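# Uncap a marker and place cap and marker on pads

## Task

Separate the cap from the marker by pulling it off. Then set the cap down on the yellow pad and the marker down on the blue pad. For each item, its centre must sit well inside its own pad and at least half its length must lie over that pad. Both must stay that way after the robot lets go.

## Robot and tools

Robot: two arms, left_arm and right_arm, each with a parallel two-finger gripper. In the scene frame the origin is at table-top height, midway between the two nominal bases. +x points out over the table, +z points up, and left_arm is on the +y side. Image left and right do not follow the arm names. Calibrated base positions in the scene frame: left_arm at (-0.003, +0.320, +0.038) m, right_arm at (+0.038, -0.251, +0.049) m. Both are almost unrotated, with z up. Each arm reports its hand position, orientation, velocities and targets, and the pose of its wrist camera, in its own base frame. Fixed cameras and the table use the scene frame. Reported hand poses can be off by a few centimetres, more at long reach.

Gripper: the fingers point along the gripper's +z axis and close along its y axis. end_effector_position is the point between the pads, about 1 cm short of the fingertips.

The row: every motion uses rows of 14 numbers, each in [-1, 1]. Both arms are always included, even if only one moves. The first 7 numbers are left_arm and the last 7 are right_arm. In each block of 7, the order is: shoulder (joint2), elbow (joint3), wrist roll (joint6), wrist pitch (joint4), waist (joint1), wrist yaw (joint5), then gripper opening. The six joint numbers are offsets, not poses. They are added to the arm's Joint targets as they stand when the action or call begins, not to the previous row. Sending the same offset again moves the joint further. Scale: 1.0 equals 2.224 rad for shoulder, elbow and waist, and 8.485 rad for the three wrist joints. Send 0 to keep a joint at its target. The opening is absolute: +1 fully open, -1 closed. In between, the fingers go to where grip_measured would read that value. Send the current opening again to leave a gripper alone; a 0 there means half open.

Joint ranges (rad): waist -2.618 to 3.054, shoulder 0 to 3.142, elbow 0 to 3.142, wrist pitch -1.571 to 1.571, wrist yaw -1.571 to 1.571, wrist roll -2.094 to 2.094. Real ends may differ by 0.059 rad either way. If an action asks a joint for more than 0.059 rad beyond its end, it is rejected for both arms. A joint asked past its real end stops at that end, and the result may say "joint sent to its limit". Each control step, a target can lead its measured angle by at most 0.339 rad (big joints) or 2.2 rad (wrist joints). If the targets would carry the gripper more than 200 mm from where it is, they are scaled back.

Tools:
execute_actions(actions, cameras): actions is a list of actions. Each action is a list of up to 15 rows, one row per 1/30 s step. A short list repeats its last row until the action's 15 steps (0.5 s) are done. An empty list only returns state and images.
move(target, speed, blend, opening_speed, blocking, cameras): target is one 14-number row, or a list of up to 15 rows. Every row's offsets count from the same current Joint targets, not from the row before. All joints move in step, so the gripper traces a curve and nothing is avoided. speed is in rad/s for the joint with the farthest to go: 0.01 to 12.57, default 0.5. It can be one number or one per target. blend (rad) rounds the corners between listed targets. opening_speed (at least 0.2 per second, on the -1..+1 scale) ramps the gripper; use a value near 0.2 on anything fragile. Each path takes at least 0.5 s. Past 10 s the path ends before its target. blocking=false returns after about 0.5 s while the motion continues. The result adds a "move:" line showing how it ended: done, off_target (at rest more than 0.035 rad off), moving, held or fault. It may add limits=held. Neither done nor off_target tells you whether the arm is touching anything.
wait(seconds 0 to 10, cameras): lets time pass while the last commands hold.
stop(cameras): brakes a running move.
zoom_image(camera, region [x0, y0, x1, y1] in pixels, at most 504 by 504): a closer look at the latest image from a camera.
read_manual(section): licence texts only.
finished_scene(scene=1): ends the scene for good.
Cameras, all 896x504: cam_head_left, cam_head_right, cam_high, cam_low, cam_left_wrist, cam_right_wrist. cameras=[] returns no images; leaving it out returns all of them.

Result lines: Joint positions and Joint velocities list each arm's joints in the order above (rad, rad/s), then the finger gap (m; 0.094 when fully open). "within noise" means that arm is still. Joint targets is the base your next offsets count from. Tool commands shows the current gripper commands. grip_measured is the opening on the command scale, reading up to about 2.7 mm wide when empty. On a held part it reads a little narrower than the part. It keeps following your command even after contact, so it does not show a stop. grip_effort_nm is motor effort (negative means closing). It is not a finger force and never returns exactly to zero. Joint torques include the arm's own weight and carry offsets and noise; numbers 1, 2 and 5 wrap around at ±28 N m. "joint command not followed" means the clearance check altered some steps.

Cautions: do not drop the cap or marker, and do not release them while they are moving. Never let anything leave the table. Avoid hard hits, slams and strong pushes. The arms must not hit or squeeze each other, and a gripper must never close on the other arm's fingers, since this can fail the scene. If an arm is pressing on something, command its targets back past its measured positions. Holding loads or staying stretched out heats the motors. At 75 °C a MOTOR HOT line appears. At 90 °C that arm folds up and stops working for the rest of the scene. Loose objects may be nudged now and then, so check the images before grasping. The closer the gripper is to the limit of a fast move, the harder any contact hits.

Each tool is called after "Emit:" by a JSON object that holds its "api" and its "payload", one argument or row to a line.

## Session

Emit:
{"api": "execute_actions", "payload": {
  "actions": []
}}

Scene clock: 0.00 s.
left_arm: end_effector_position=(+0.4179, +0.0030, +0.0713) grip_measured=+1.000 grip_effort_nm=n/a end_effector_quat_wxyz=(+0.556, -0.029, +0.829, +0.043) | right_arm: end_effector_position=(+0.4202, -0.0424, +0.1252) grip_measured=+1.000 grip_effort_nm=n/a end_effector_quat_wxyz=(+0.637, +0.129, +0.755, -0.092)
Joint names: [shoulder, elbow, wrist roll, wrist pitch, waist, wrist yaw]
Joint positions: left_arm=[1.711 0.453 -0.025 0.865 -0.065 -0.164 0.094] | right_arm=[1.677 0.437 0.089 1.056 0.042 0.348 0.094]
Joint velocities: within noise
Joint torques (N m): no reading
Heat: left arm: 30 °C; right arm: 28 °C.
Joint targets: left_arm=[1.702 0.461 -0.026 0.868 -0.065 -0.165] | right_arm=[1.667 0.444 0.089 1.061 0.042 0.350]
Tool commands: left_gripper/opening=+1.0 right_gripper/opening=+1.0

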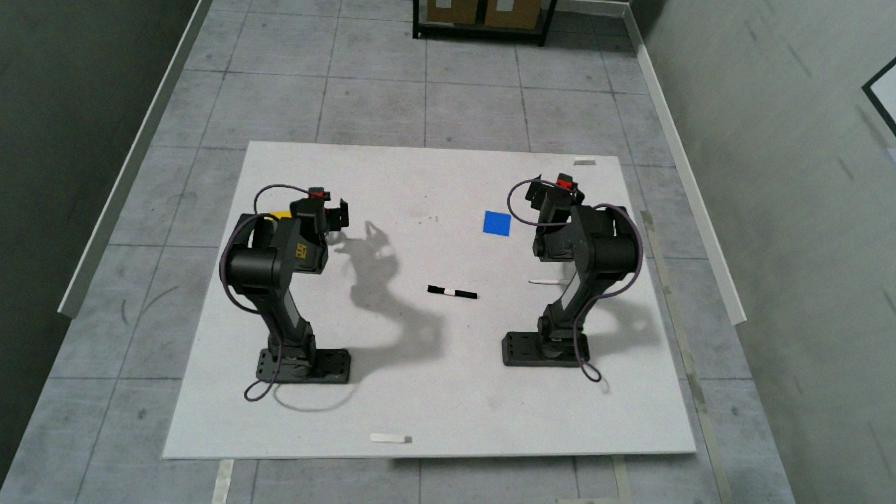

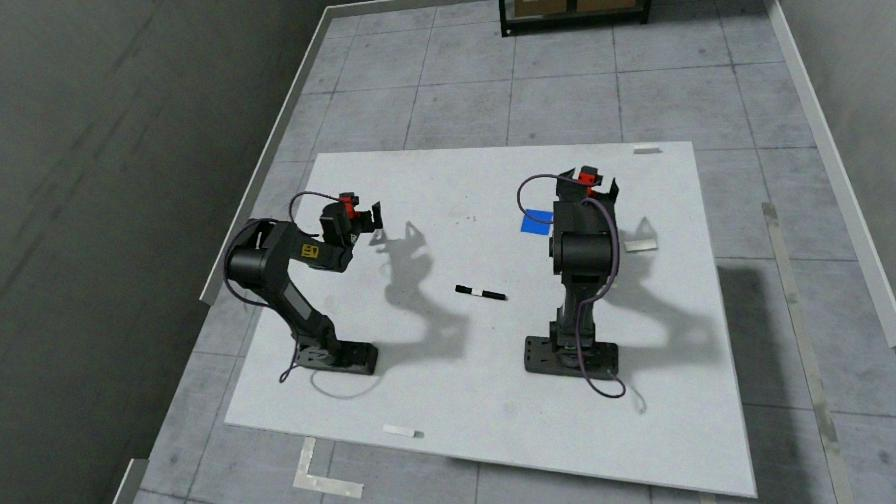

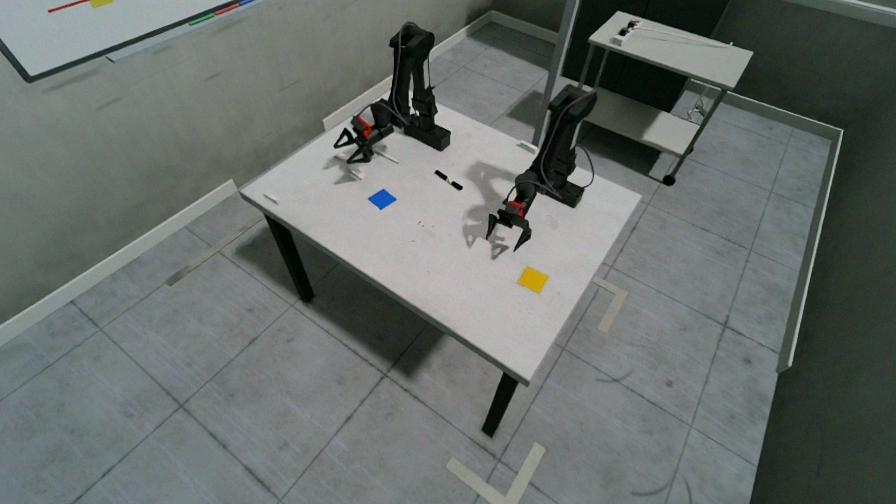

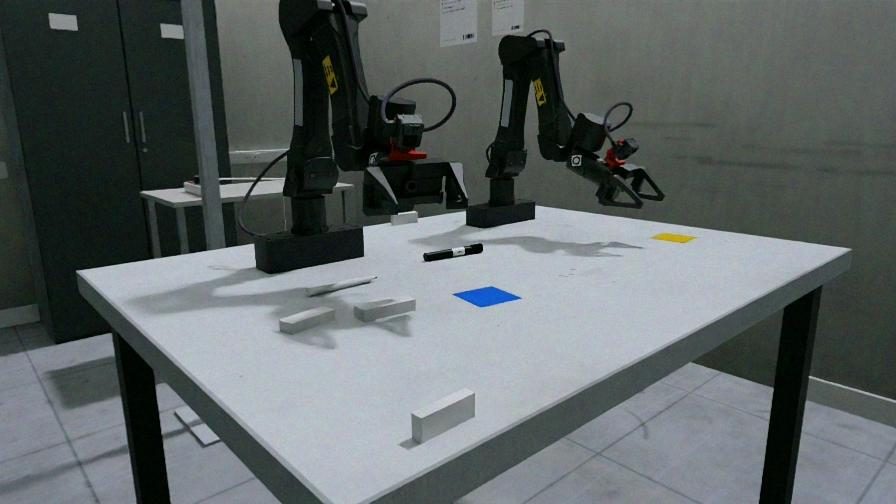

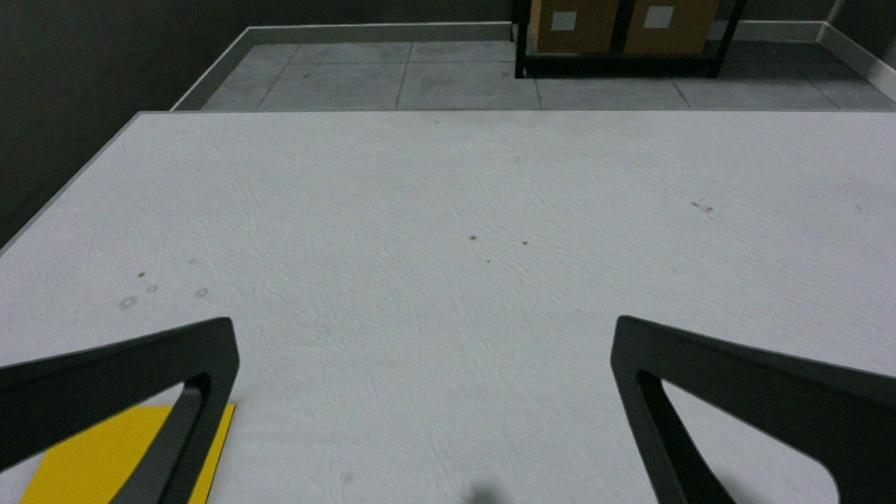

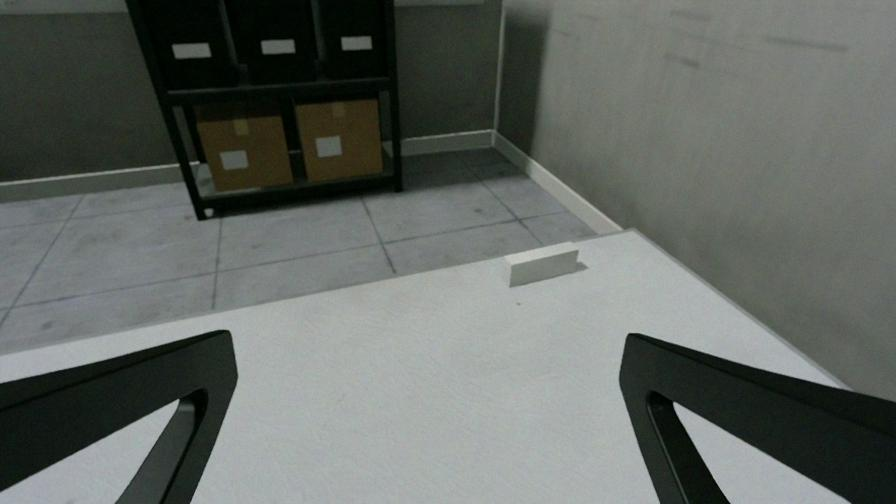

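Emit:
{"api": "zoom_image", "payload": {
  "camera": "cam_head_left",
  "region": [400, 260, 512, 323]
}}

Emit:
{"api": "zoom_image", "payload": {
  "camera": "cam_low",
  "region": [400, 220, 512, 283]
}}

Emit:
{"api": "zoom_image", "payload": {
  "camera": "cam_high",
  "region": [400, 150, 512, 213]
}}

Scaled by 4.500.

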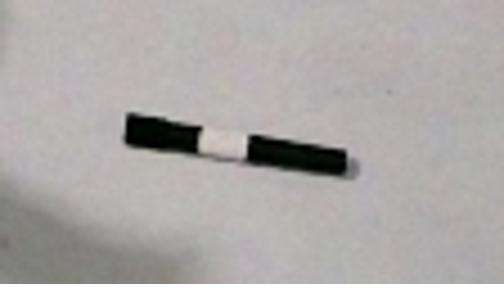

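Scaled by 4.500.

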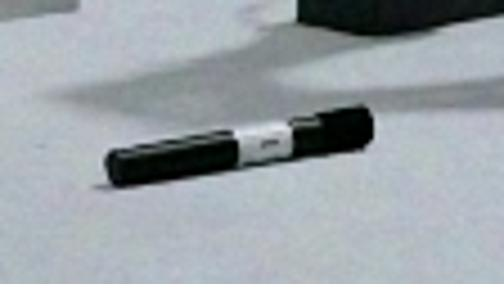

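Scaled by 4.500.

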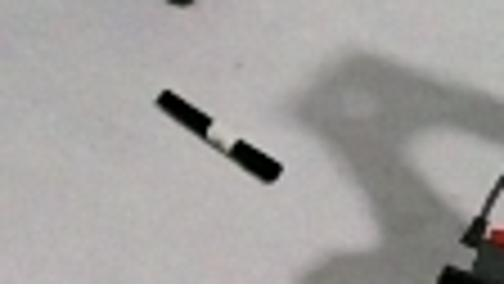

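Emit:
{"api": "zoom_image", "payload": {
  "camera": "cam_low",
  "region": [420, 238, 490, 266]
}}

Emit:
{"api": "zoom_image", "payload": {
  "camera": "cam_head_left",
  "region": [420, 280, 485, 305]
}}

Scaled by 7.200.

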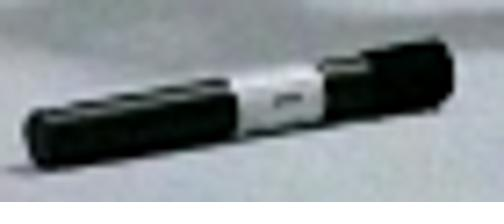

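Scaled by 7.754.

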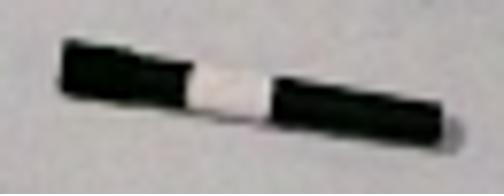

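Emit:
{"api": "move", "payload": {
  "target": [0.27496, 0.75589, 0.00306, -0.26722, 0.16996, 0.01945, 1.0, -0.1121, 0.27603, -0.0739, -0.26777, 0.38849, -0.04125, 1.0],
  "speed": 1.2
}}

Scene clock: 314.00 s.
left_arm: end_effector_position=(+0.4210, +0.1386, +0.0799) grip_measured=+1.000 grip_effort_nm=0.002 end_effector_quat_wxyz=(-0.008, -0.161, +0.987, +0.002) | right_arm: end_effector_position=(+0.1403, +0.1738, +0.0877) grip_measured=+1.000 grip_effort_nm=-0.022 end_effector_quat_wxyz=(-0.022, -0.656, +0.754, -0.012)
Joint names: [shoulder, elbow, wrist roll, wrist pitch, waist, wrist yaw]
Joint positions: left_arm=[2.297 2.105 -0.009 -1.394 0.313 -0.006 0.094] | right_arm=[1.447 1.028 -0.532 -1.2 0.9 0.016 0.094]
Joint velocities: within noise
Joint torques (N m): left_arm=[-10.8 9.51 0.09 0.1 -0.02 0.05] | right_arm=[-6.67 7.62 -0.1 -0.06 0.51 -0.15]
Heat: left arm: 34 °C; right arm: 40 °C.
Joint targets: left_arm=[2.313 2.142 0.000 -1.400 0.313 0.000] | right_arm=[1.418 1.058 -0.539 -1.210 0.906 0.000]
move: off_target (left_arm); left_arm: the elbow is farthest, 0.037 rad from its target

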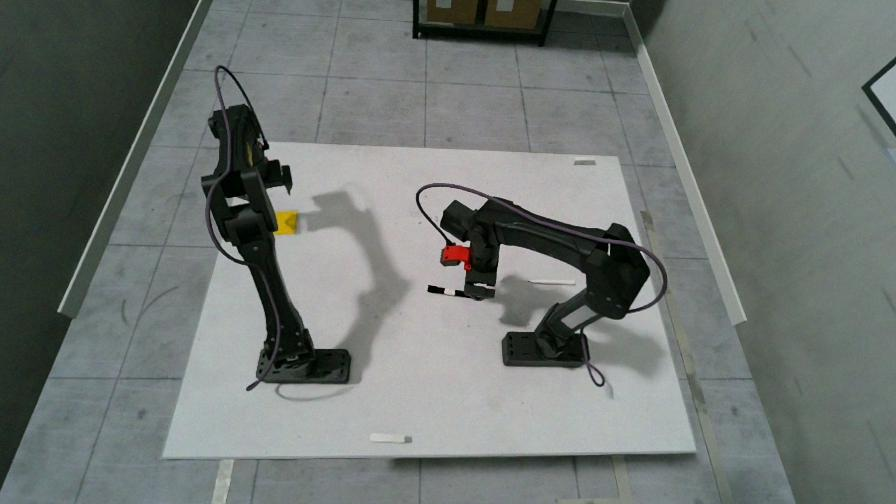

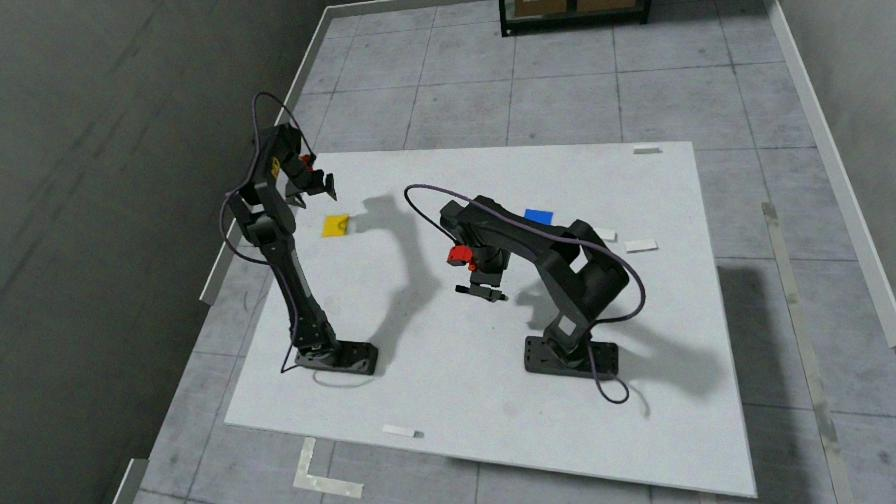

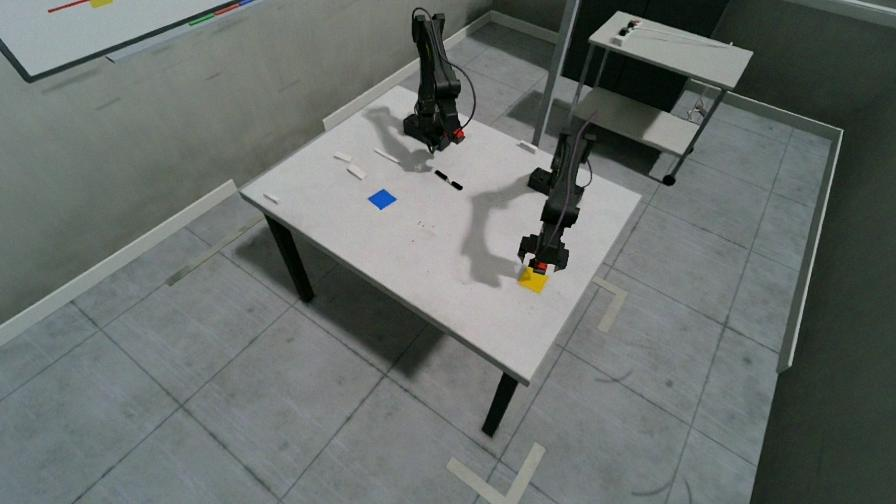

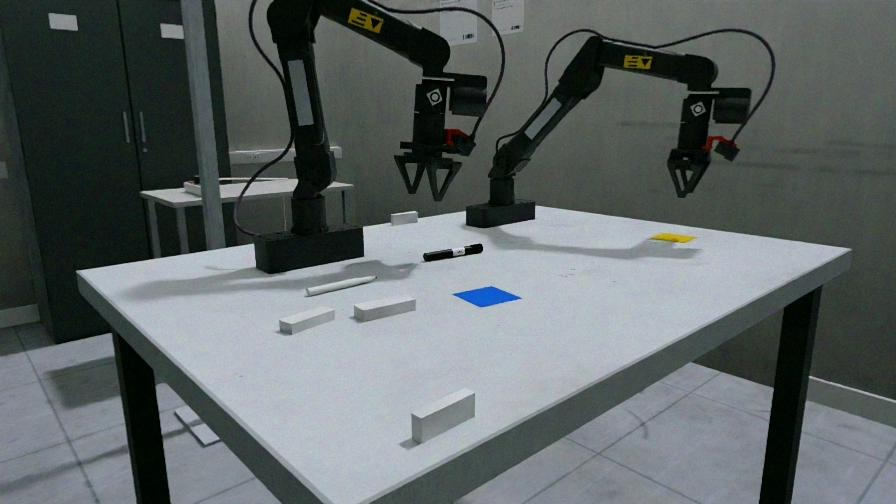

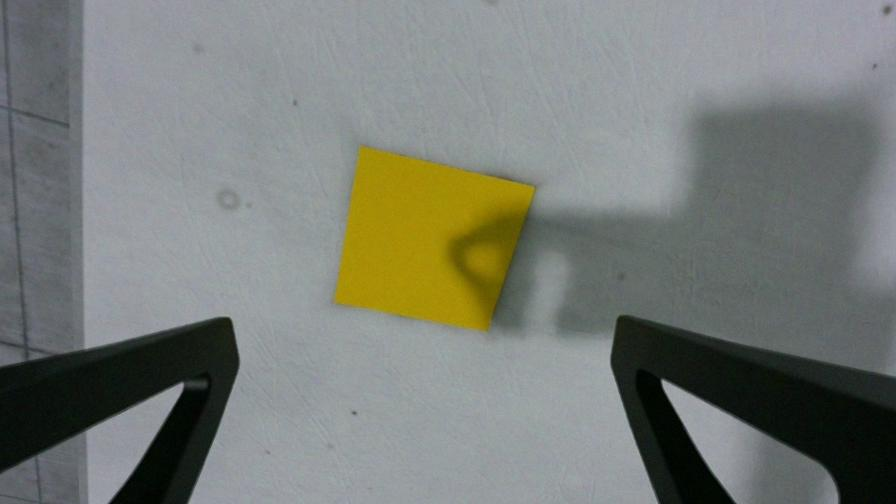

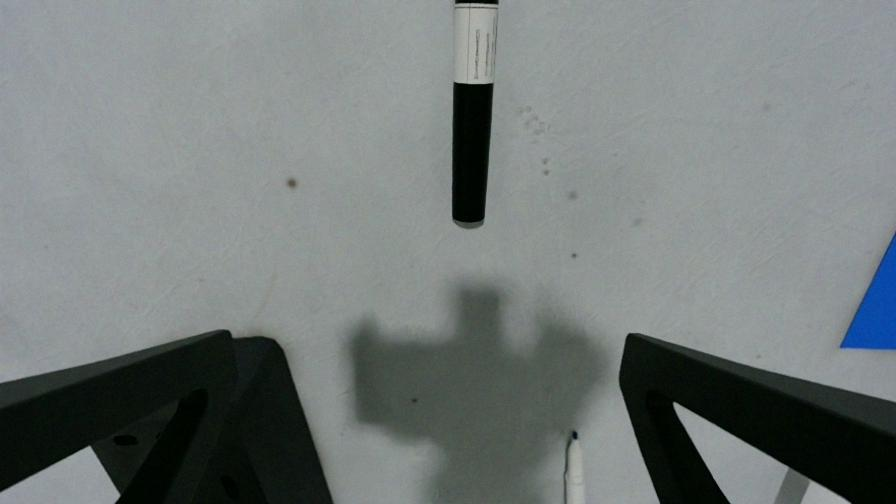

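Emit:
{"api": "move", "payload": {
  "target": [-0.35238, -0.86201, -0.18513, 0.31873, -0.27563, 0.0, 0.0, 0.10746, -0.0607, 0.002, 0.04926, 0.00701, -0.00189, 0.2],
  "speed": 1.3,
  "cameras": ["cam_right_wrist", "cam_left_wrist", "cam_head_left"]
}}

Scene clock: 464.53 s.
left_arm: end_effector_position=(+0.3674, -0.1109, +0.1553) grip_measured=+0.003 grip_effort_nm=-0.149 end_effector_quat_wxyz=(+0.415, -0.426, +0.575, -0.563) | right_arm: end_effector_position=(+0.1678, +0.2190, +0.0198) grip_measured=+0.203 grip_effort_nm=-0.173 end_effector_quat_wxyz=(+0.024, -0.659, +0.751, +0.004)
Joint names: [shoulder, elbow, wrist roll, wrist pitch, waist, wrist yaw]
Joint positions: left_arm=[1.551 0.238 -1.573 1.291 -0.293 0.005 0.047] | right_arm=[1.643 0.934 -0.527 -0.813 0.914 0.001 0.057]
Joint velocities: within noise
Joint torques (N m): left_arm=[-5.85 3.23 0 2.02 -0.55 -0.09] | right_arm=[-4.7 3.99 0.04 0.4 0.61 -0.18]
Heat: left arm: 40 °C; right arm: 32 °C.
Joint targets: left_arm=[1.529 0.225 -1.571 1.304 -0.300 0.000] | right_arm=[1.657 0.924 -0.522 -0.792 0.921 -0.016]
move: done
Images, in order (width x height): cam_head_left 896x504, cam_left_wrist 896x504, cam_right_wrist 896x504.

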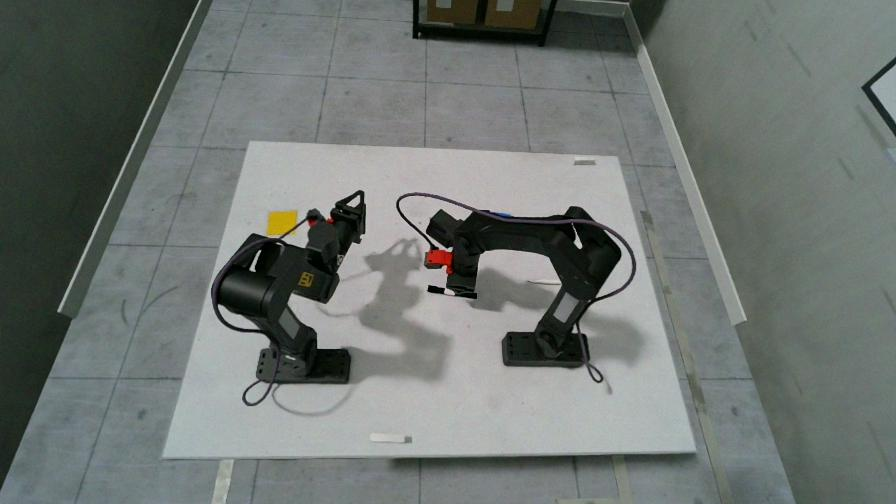

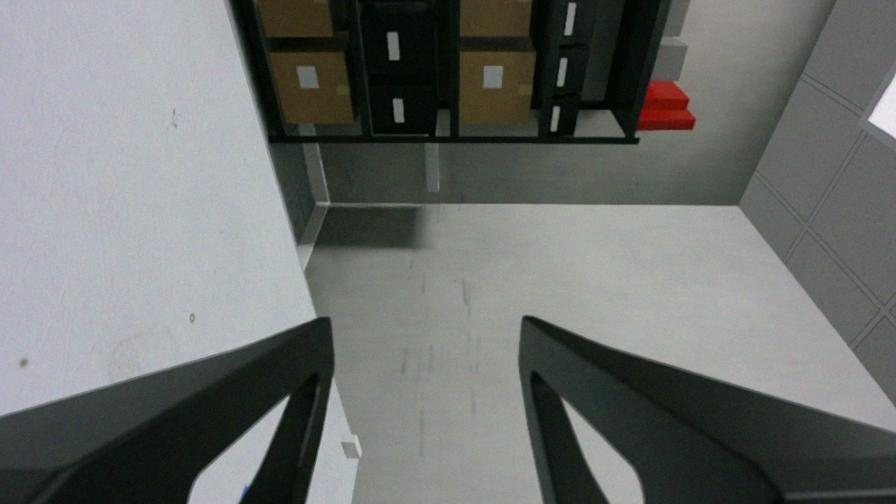

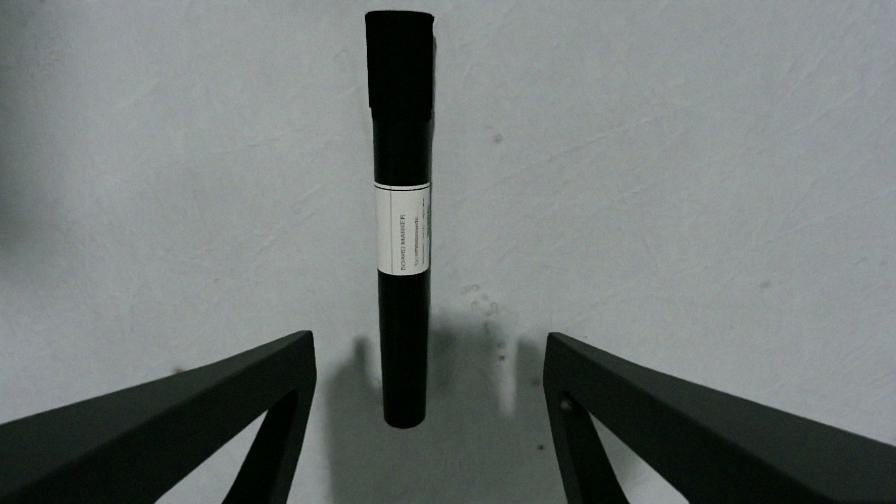

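Emit:
{"api": "move", "payload": {
  "target": [0, 0, 0, 0, 0, 0, 0.0, 0.05692, -0.05049, 0.00306, 0.02239, 0.00661, -0.0001, 0.2],
  "speed": 0.25,
  "cameras": ["cam_right_wrist", "cam_low"]
}}

Scene clock: 535.33 s.
left_arm: end_effector_position=(+0.3674, -0.1109, +0.1555) grip_measured=+0.003 grip_effort_nm=-0.154 end_effector_quat_wxyz=(+0.415, -0.425, +0.574, -0.563) | right_arm: end_effector_position=(+0.1553, +0.2091, -0.0321) grip_measured=+0.203 grip_effort_nm=-0.164 end_effector_quat_wxyz=(-0.006, -0.655, +0.756, -0.002)
Joint names: [shoulder, elbow, wrist roll, wrist pitch, waist, wrist yaw]
Joint positions: left_arm=[1.551 0.238 -1.574 1.292 -0.293 0.005 0.047] | right_arm=[1.762 0.826 -0.498 -0.648 0.929 0.001 0.057]
Joint velocities: within noise
Joint torques (N m): left_arm=[-5.98 3.21 0.02 2.02 -0.5 -0.08] | right_arm=[-4.46 2.86 -0.04 0.52 0.68 -0.19]
Heat: left arm: 37 °C; right arm: 31 °C.
Joint targets: left_arm=[1.529 0.225 -1.570 1.305 -0.300 0.000] | right_arm=[1.783 0.811 -0.495 -0.602 0.936 -0.017]
move: off_target (right_arm); right_arm: the wrist pitch is farthest, 0.046 rad from its target
Images, in order (width x height): cam_low 896x504, cam_right_wrist 896x504.

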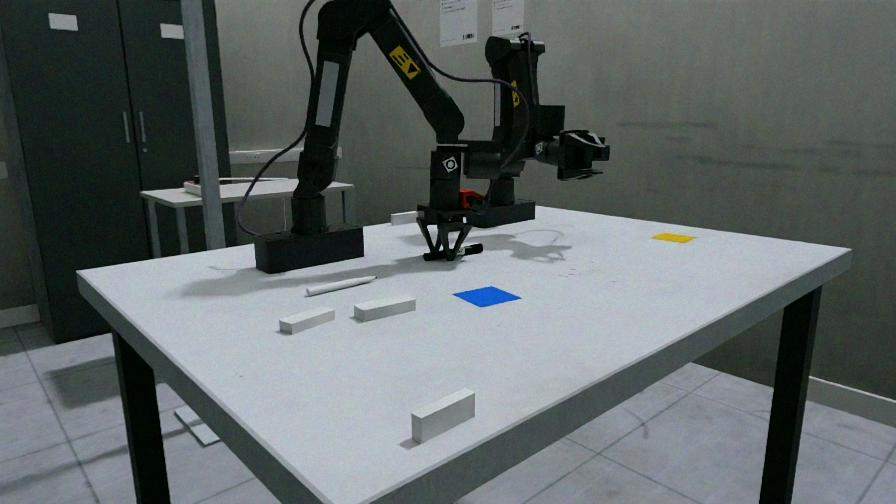

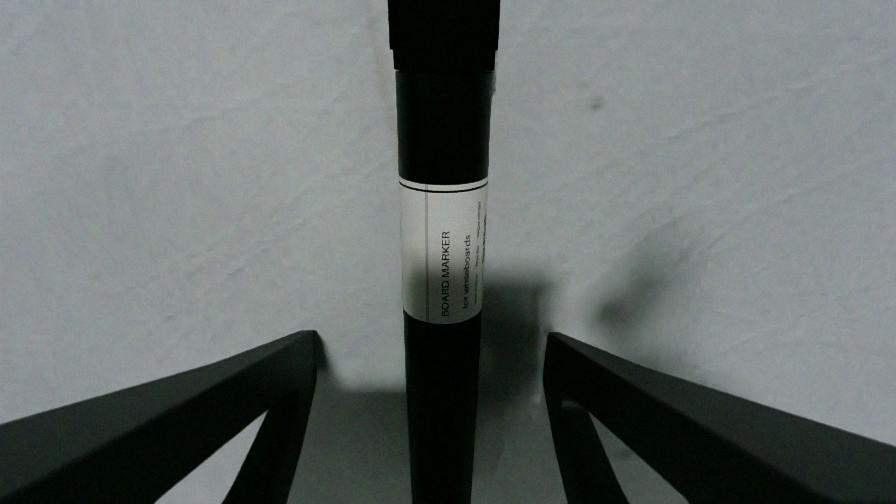

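Emit:
{"api": "zoom_image", "payload": {
  "camera": "cam_low",
  "region": [400, 190, 512, 280]
}}

Scaled by 4.500.

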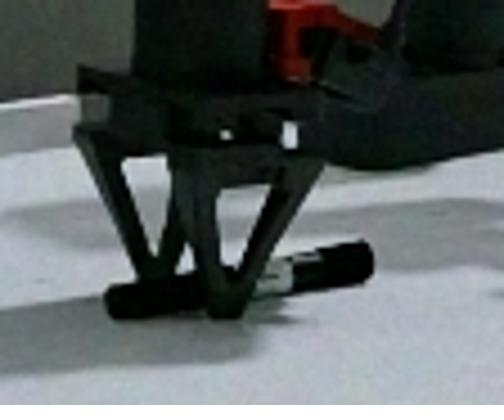

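Emit:
{"api": "move", "payload": {
  "target": [
    [0, 0, 0, 0, 0, 0, 0.0, 0.00558, -0.00337, 0, 0.00236, 0, 0, 0.2],
    [0, 0, 0, 0, 0, 0, 0.0, 0.00558, -0.00337, 0, 0.00236, 0, 0, -0.75],
    [0, 0, 0, 0, 0, 0, 0.0, -0.0607, 0.05036, 0, -0.02334, 0, 0, -0.75],
    [0, 0, 0, 0, 0, 0, 0.0, -0.067, 0.32059, 0.05421, -0.09546, -0.08813, 0, -0.75]
  ],
  "speed": [0.25, 0.25, 0.4, 0.8],
  "blend": [0, 0, 0.03, 0],
  "opening_speed": 1.0,
  "cameras": ["cam_right_wrist", "cam_left_wrist", "cam_low", "cam_head_left"]
}}

Scene clock: 597.47 s.
left_arm: end_effector_position=(+0.3674, -0.1109, +0.1555) grip_measured=+0.003 grip_effort_nm=-0.149 end_effector_quat_wxyz=(+0.415, -0.425, +0.574, -0.563) | right_arm: end_effector_position=(+0.2168, +0.2027, +0.1515) grip_measured=-0.659 grip_effort_nm=-1.043 end_effector_quat_wxyz=(+0.000, -0.384, +0.923, +0.003)
Joint names: [shoulder, elbow, wrist roll, wrist pitch, waist, wrist yaw]
Joint positions: left_arm=[1.551 0.238 -1.574 1.292 -0.293 0.005 0.047] | right_arm=[1.665 1.498 -0.044 -1.401 0.745 -0.006 0.016]
Joint velocities: within noise
Joint torques (N m): left_arm=[-6.04 3.28 0.02 2 -0.55 -0.1] | right_arm=[-8.79 7.36 0.08 -0.02 -0.54 -0.14]
Heat: left arm: 37 °C; right arm: 31 °C.
Joint targets: left_arm=[1.529 0.225 -1.570 1.305 -0.300 0.000] | right_arm=[1.634 1.524 -0.036 -1.412 0.740 -0.017]
move: done; target 2's new numbers were sent with right_arm's wrist pitch 0.063 rad from that target
Images, in order (width x height): cam_head_left 896x504, cam_low 896x504, cam_left_wrist 896x504, cam_right_wrist 896x504.

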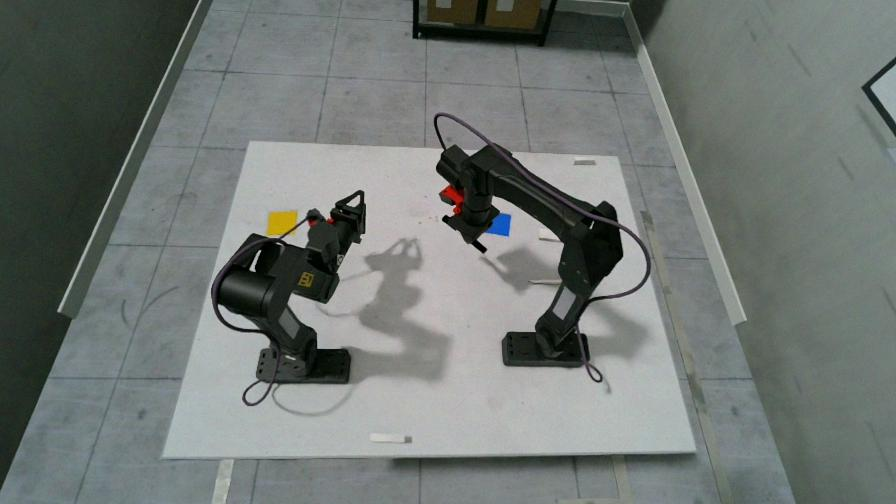

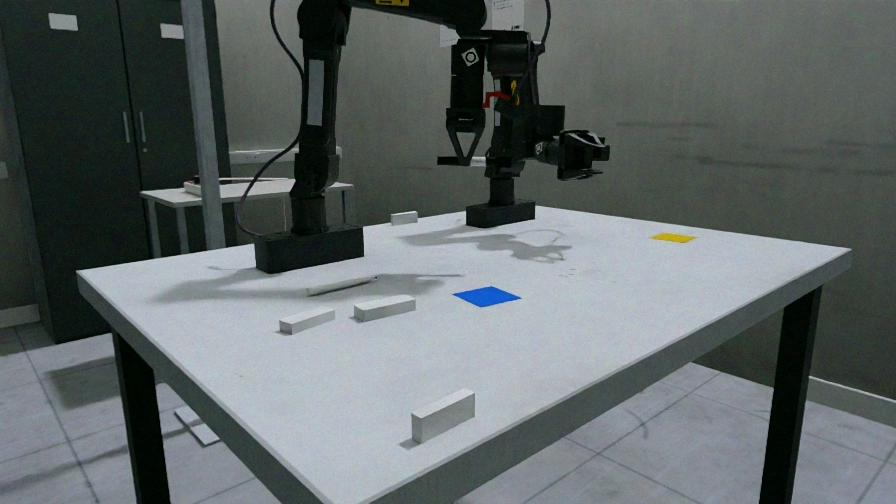

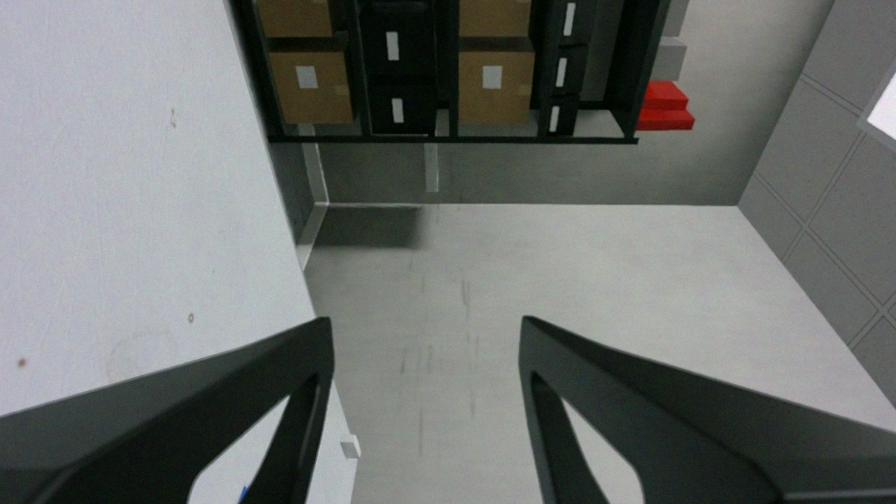

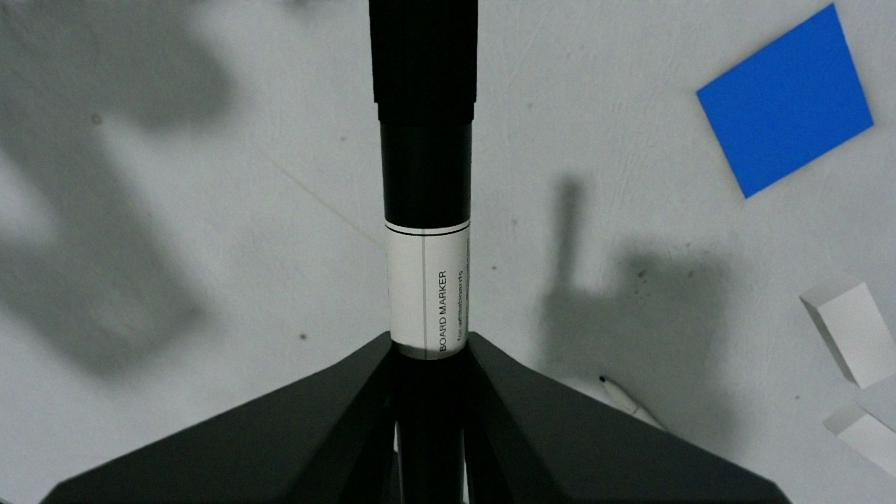

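Emit:
{"api": "move", "payload": {
  "target": [-0.00944, -0.01799, 0, 0.00471, -0.22842, -0.00059, 0.25, 0, 0, 0, 0, 0, 0, -0.75],
  "speed": 0.8,
  "cameras": ["cam_right_wrist", "cam_left_wrist", "cam_low", "cam_head_left"]
}}

Scene clock: 636.17 s.
left_arm: end_effector_position=(+0.2601, -0.2695, +0.1558) grip_measured=+0.247 grip_effort_nm=0.149 end_effector_quat_wxyz=(+0.260, -0.265, +0.660, -0.653) | right_arm: end_effector_position=(+0.2165, +0.2025, +0.1515) grip_measured=-0.659 grip_effort_nm=-1.048 end_effector_quat_wxyz=(+0.000, -0.384, +0.923, +0.003)
Joint names: [shoulder, elbow, wrist roll, wrist pitch, waist, wrist yaw]
Joint positions: left_arm=[1.531 0.2 -1.574 1.32 -0.803 0.007 0.059] | right_arm=[1.665 1.498 -0.043 -1.403 0.745 -0.006 0.016]
Joint velocities: within noise
Joint torques (N m): left_arm=[-5.74 2.95 0.03 2.15 -0.55 -0.14] | right_arm=[-8.84 7.45 0.05 -0.03 -0.44 -0.17]
Heat: left arm: 37 °C; right arm: 35 °C.
Joint targets: left_arm=[1.508 0.185 -1.570 1.344 -0.808 -0.005] | right_arm=[1.634 1.524 -0.035 -1.413 0.740 -0.017]
move: done
Images, in order (width x height): cam_head_left 896x504, cam_low 896x504, cam_left_wrist 896x504, cam_right_wrist 896x504.

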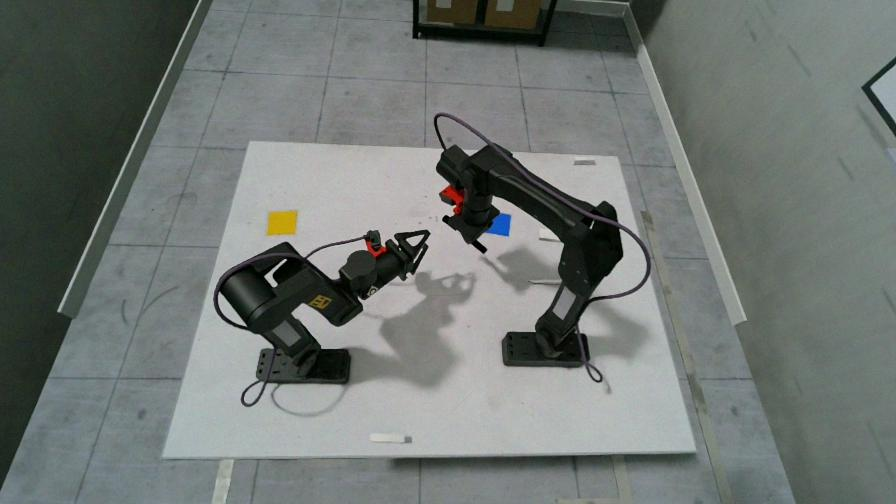

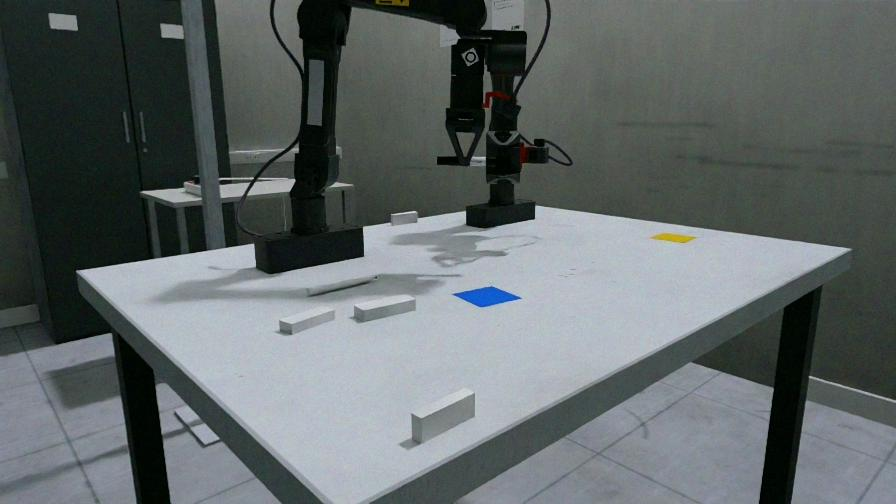

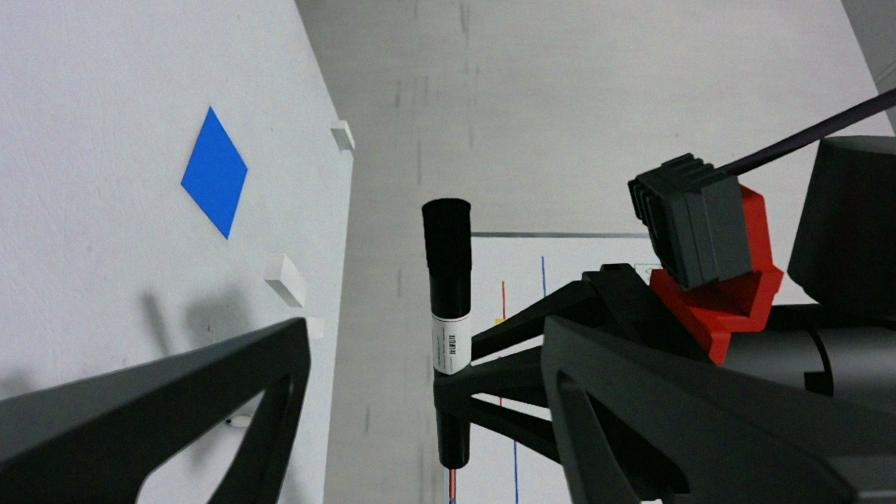

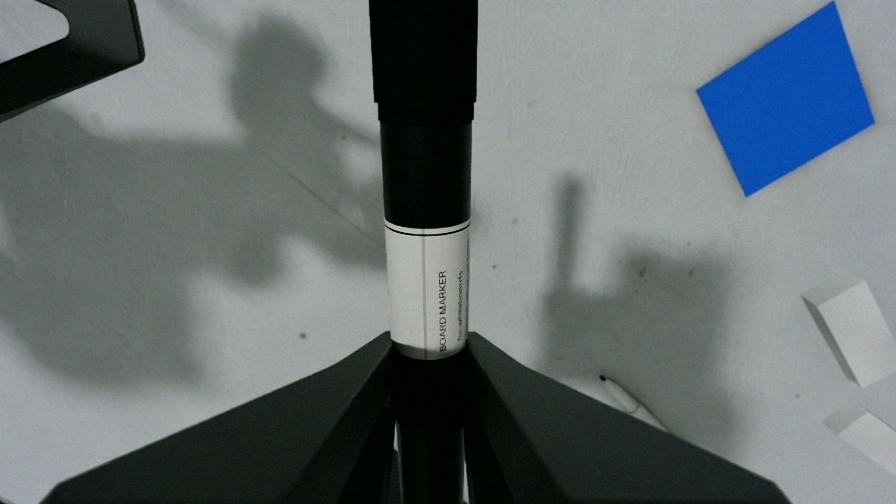

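Emit:
{"api": "zoom_image", "payload": {
  "camera": "cam_head_left",
  "region": [370, 190, 510, 270]
}}

Emit:
{"api": "zoom_image", "payload": {
  "camera": "cam_right_wrist",
  "region": [0, 0, 504, 283]
}}

Scaled by 3.600.

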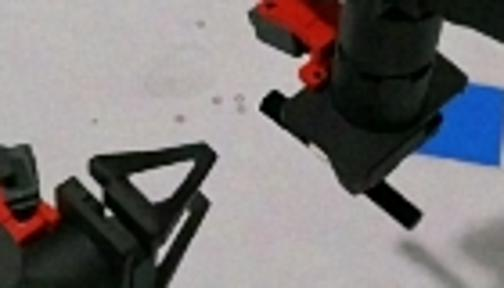

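Scaled by 1.000.

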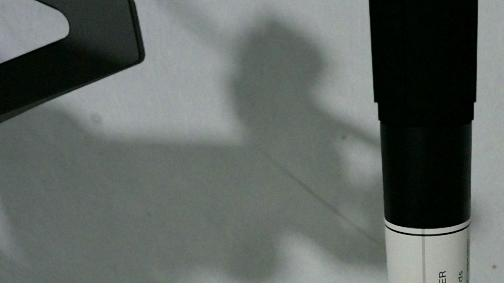

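Emit:
{"api": "move", "payload": {
  "target": [0.13534, 0.17131, 0, -0.01025, 0, 0, 0.25, 0, 0, 0, 0, 0, 0, -0.75],
  "speed": 0.4,
  "cameras": ["cam_right_wrist", "cam_left_wrist", "cam_low", "cam_head_left"]
}}

Scene clock: 782.13 s.
left_arm: end_effector_position=(+0.3196, -0.3312, +0.1611) grip_measured=+0.247 grip_effort_nm=0.149 end_effector_quat_wxyz=(+0.262, -0.264, +0.656, -0.657) | right_arm: end_effector_position=(+0.2165, +0.2024, +0.1515) grip_measured=-0.659 grip_effort_nm=-1.043 end_effector_quat_wxyz=(-0.001, -0.384, +0.923, +0.003)
Joint names: [shoulder, elbow, wrist roll, wrist pitch, waist, wrist yaw]
Joint positions: left_arm=[1.798 0.538 -1.574 1.261 -0.803 0.007 0.059] | right_arm=[1.665 1.498 -0.043 -1.403 0.745 -0.006 0.016]
Joint velocities: within noise
Joint torques (N m): left_arm=[-6.01 7.31 0.07 1.78 -0.53 -0.15] | right_arm=[-8.81 7.41 0.06 -0.01 -0.39 -0.14]
Heat: left arm: 38 °C; right arm: 37 °C.
Joint targets: left_arm=[1.809 0.566 -1.570 1.257 -0.808 -0.005] | right_arm=[1.634 1.524 -0.035 -1.413 0.740 -0.017]
move: done
Images, in order (width x height): cam_head_left 896x504, cam_low 896x504, cam_left_wrist 896x504, cam_right_wrist 896x504.

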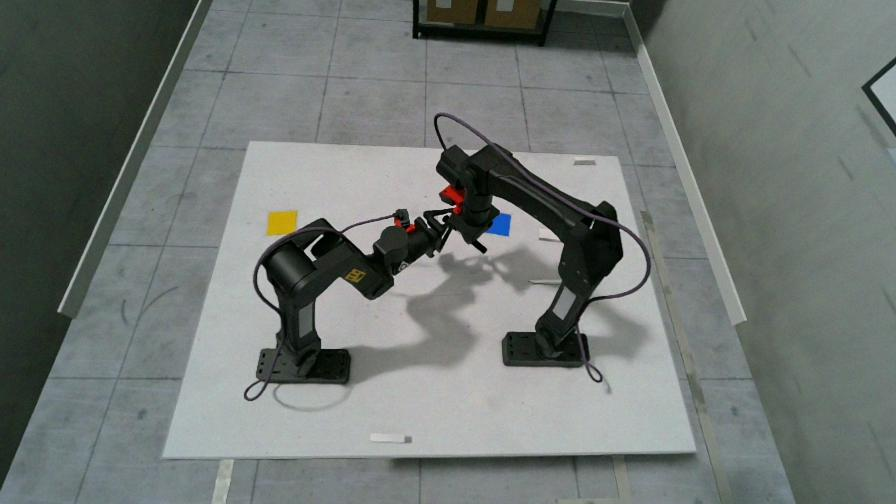

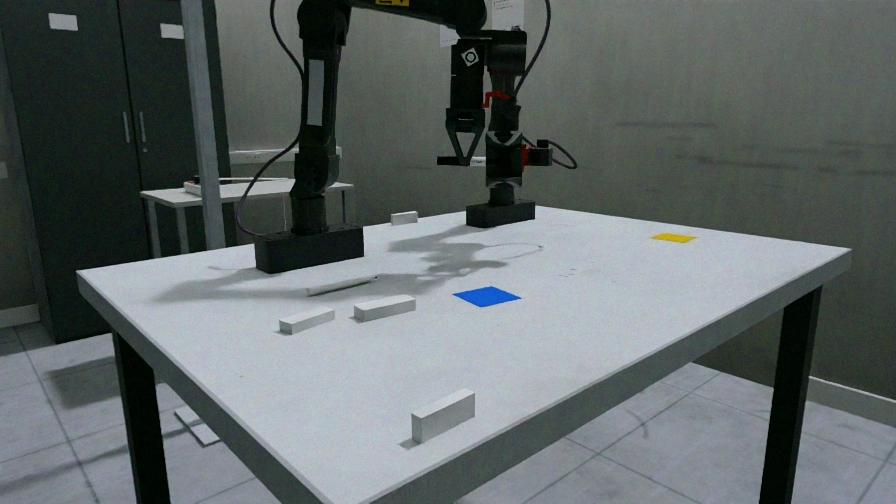

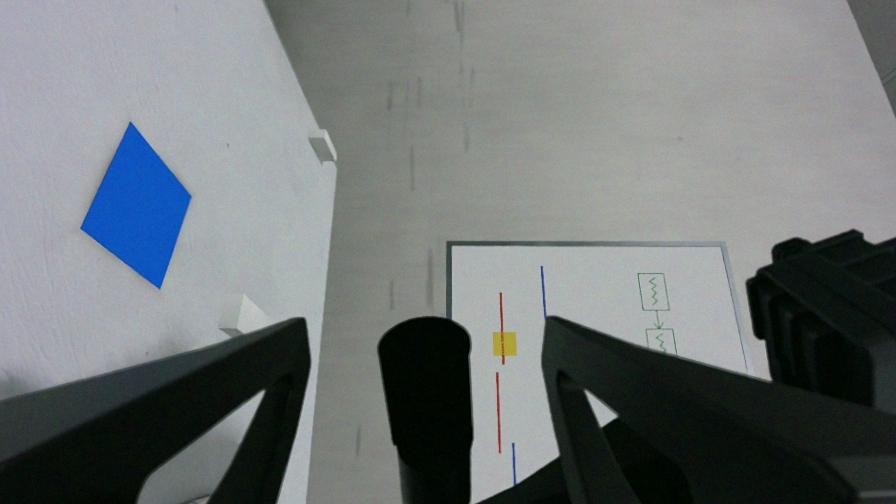

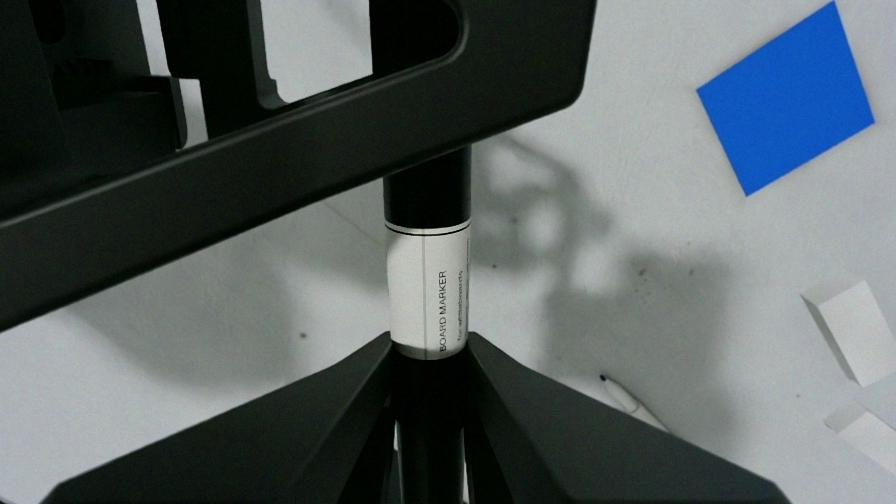

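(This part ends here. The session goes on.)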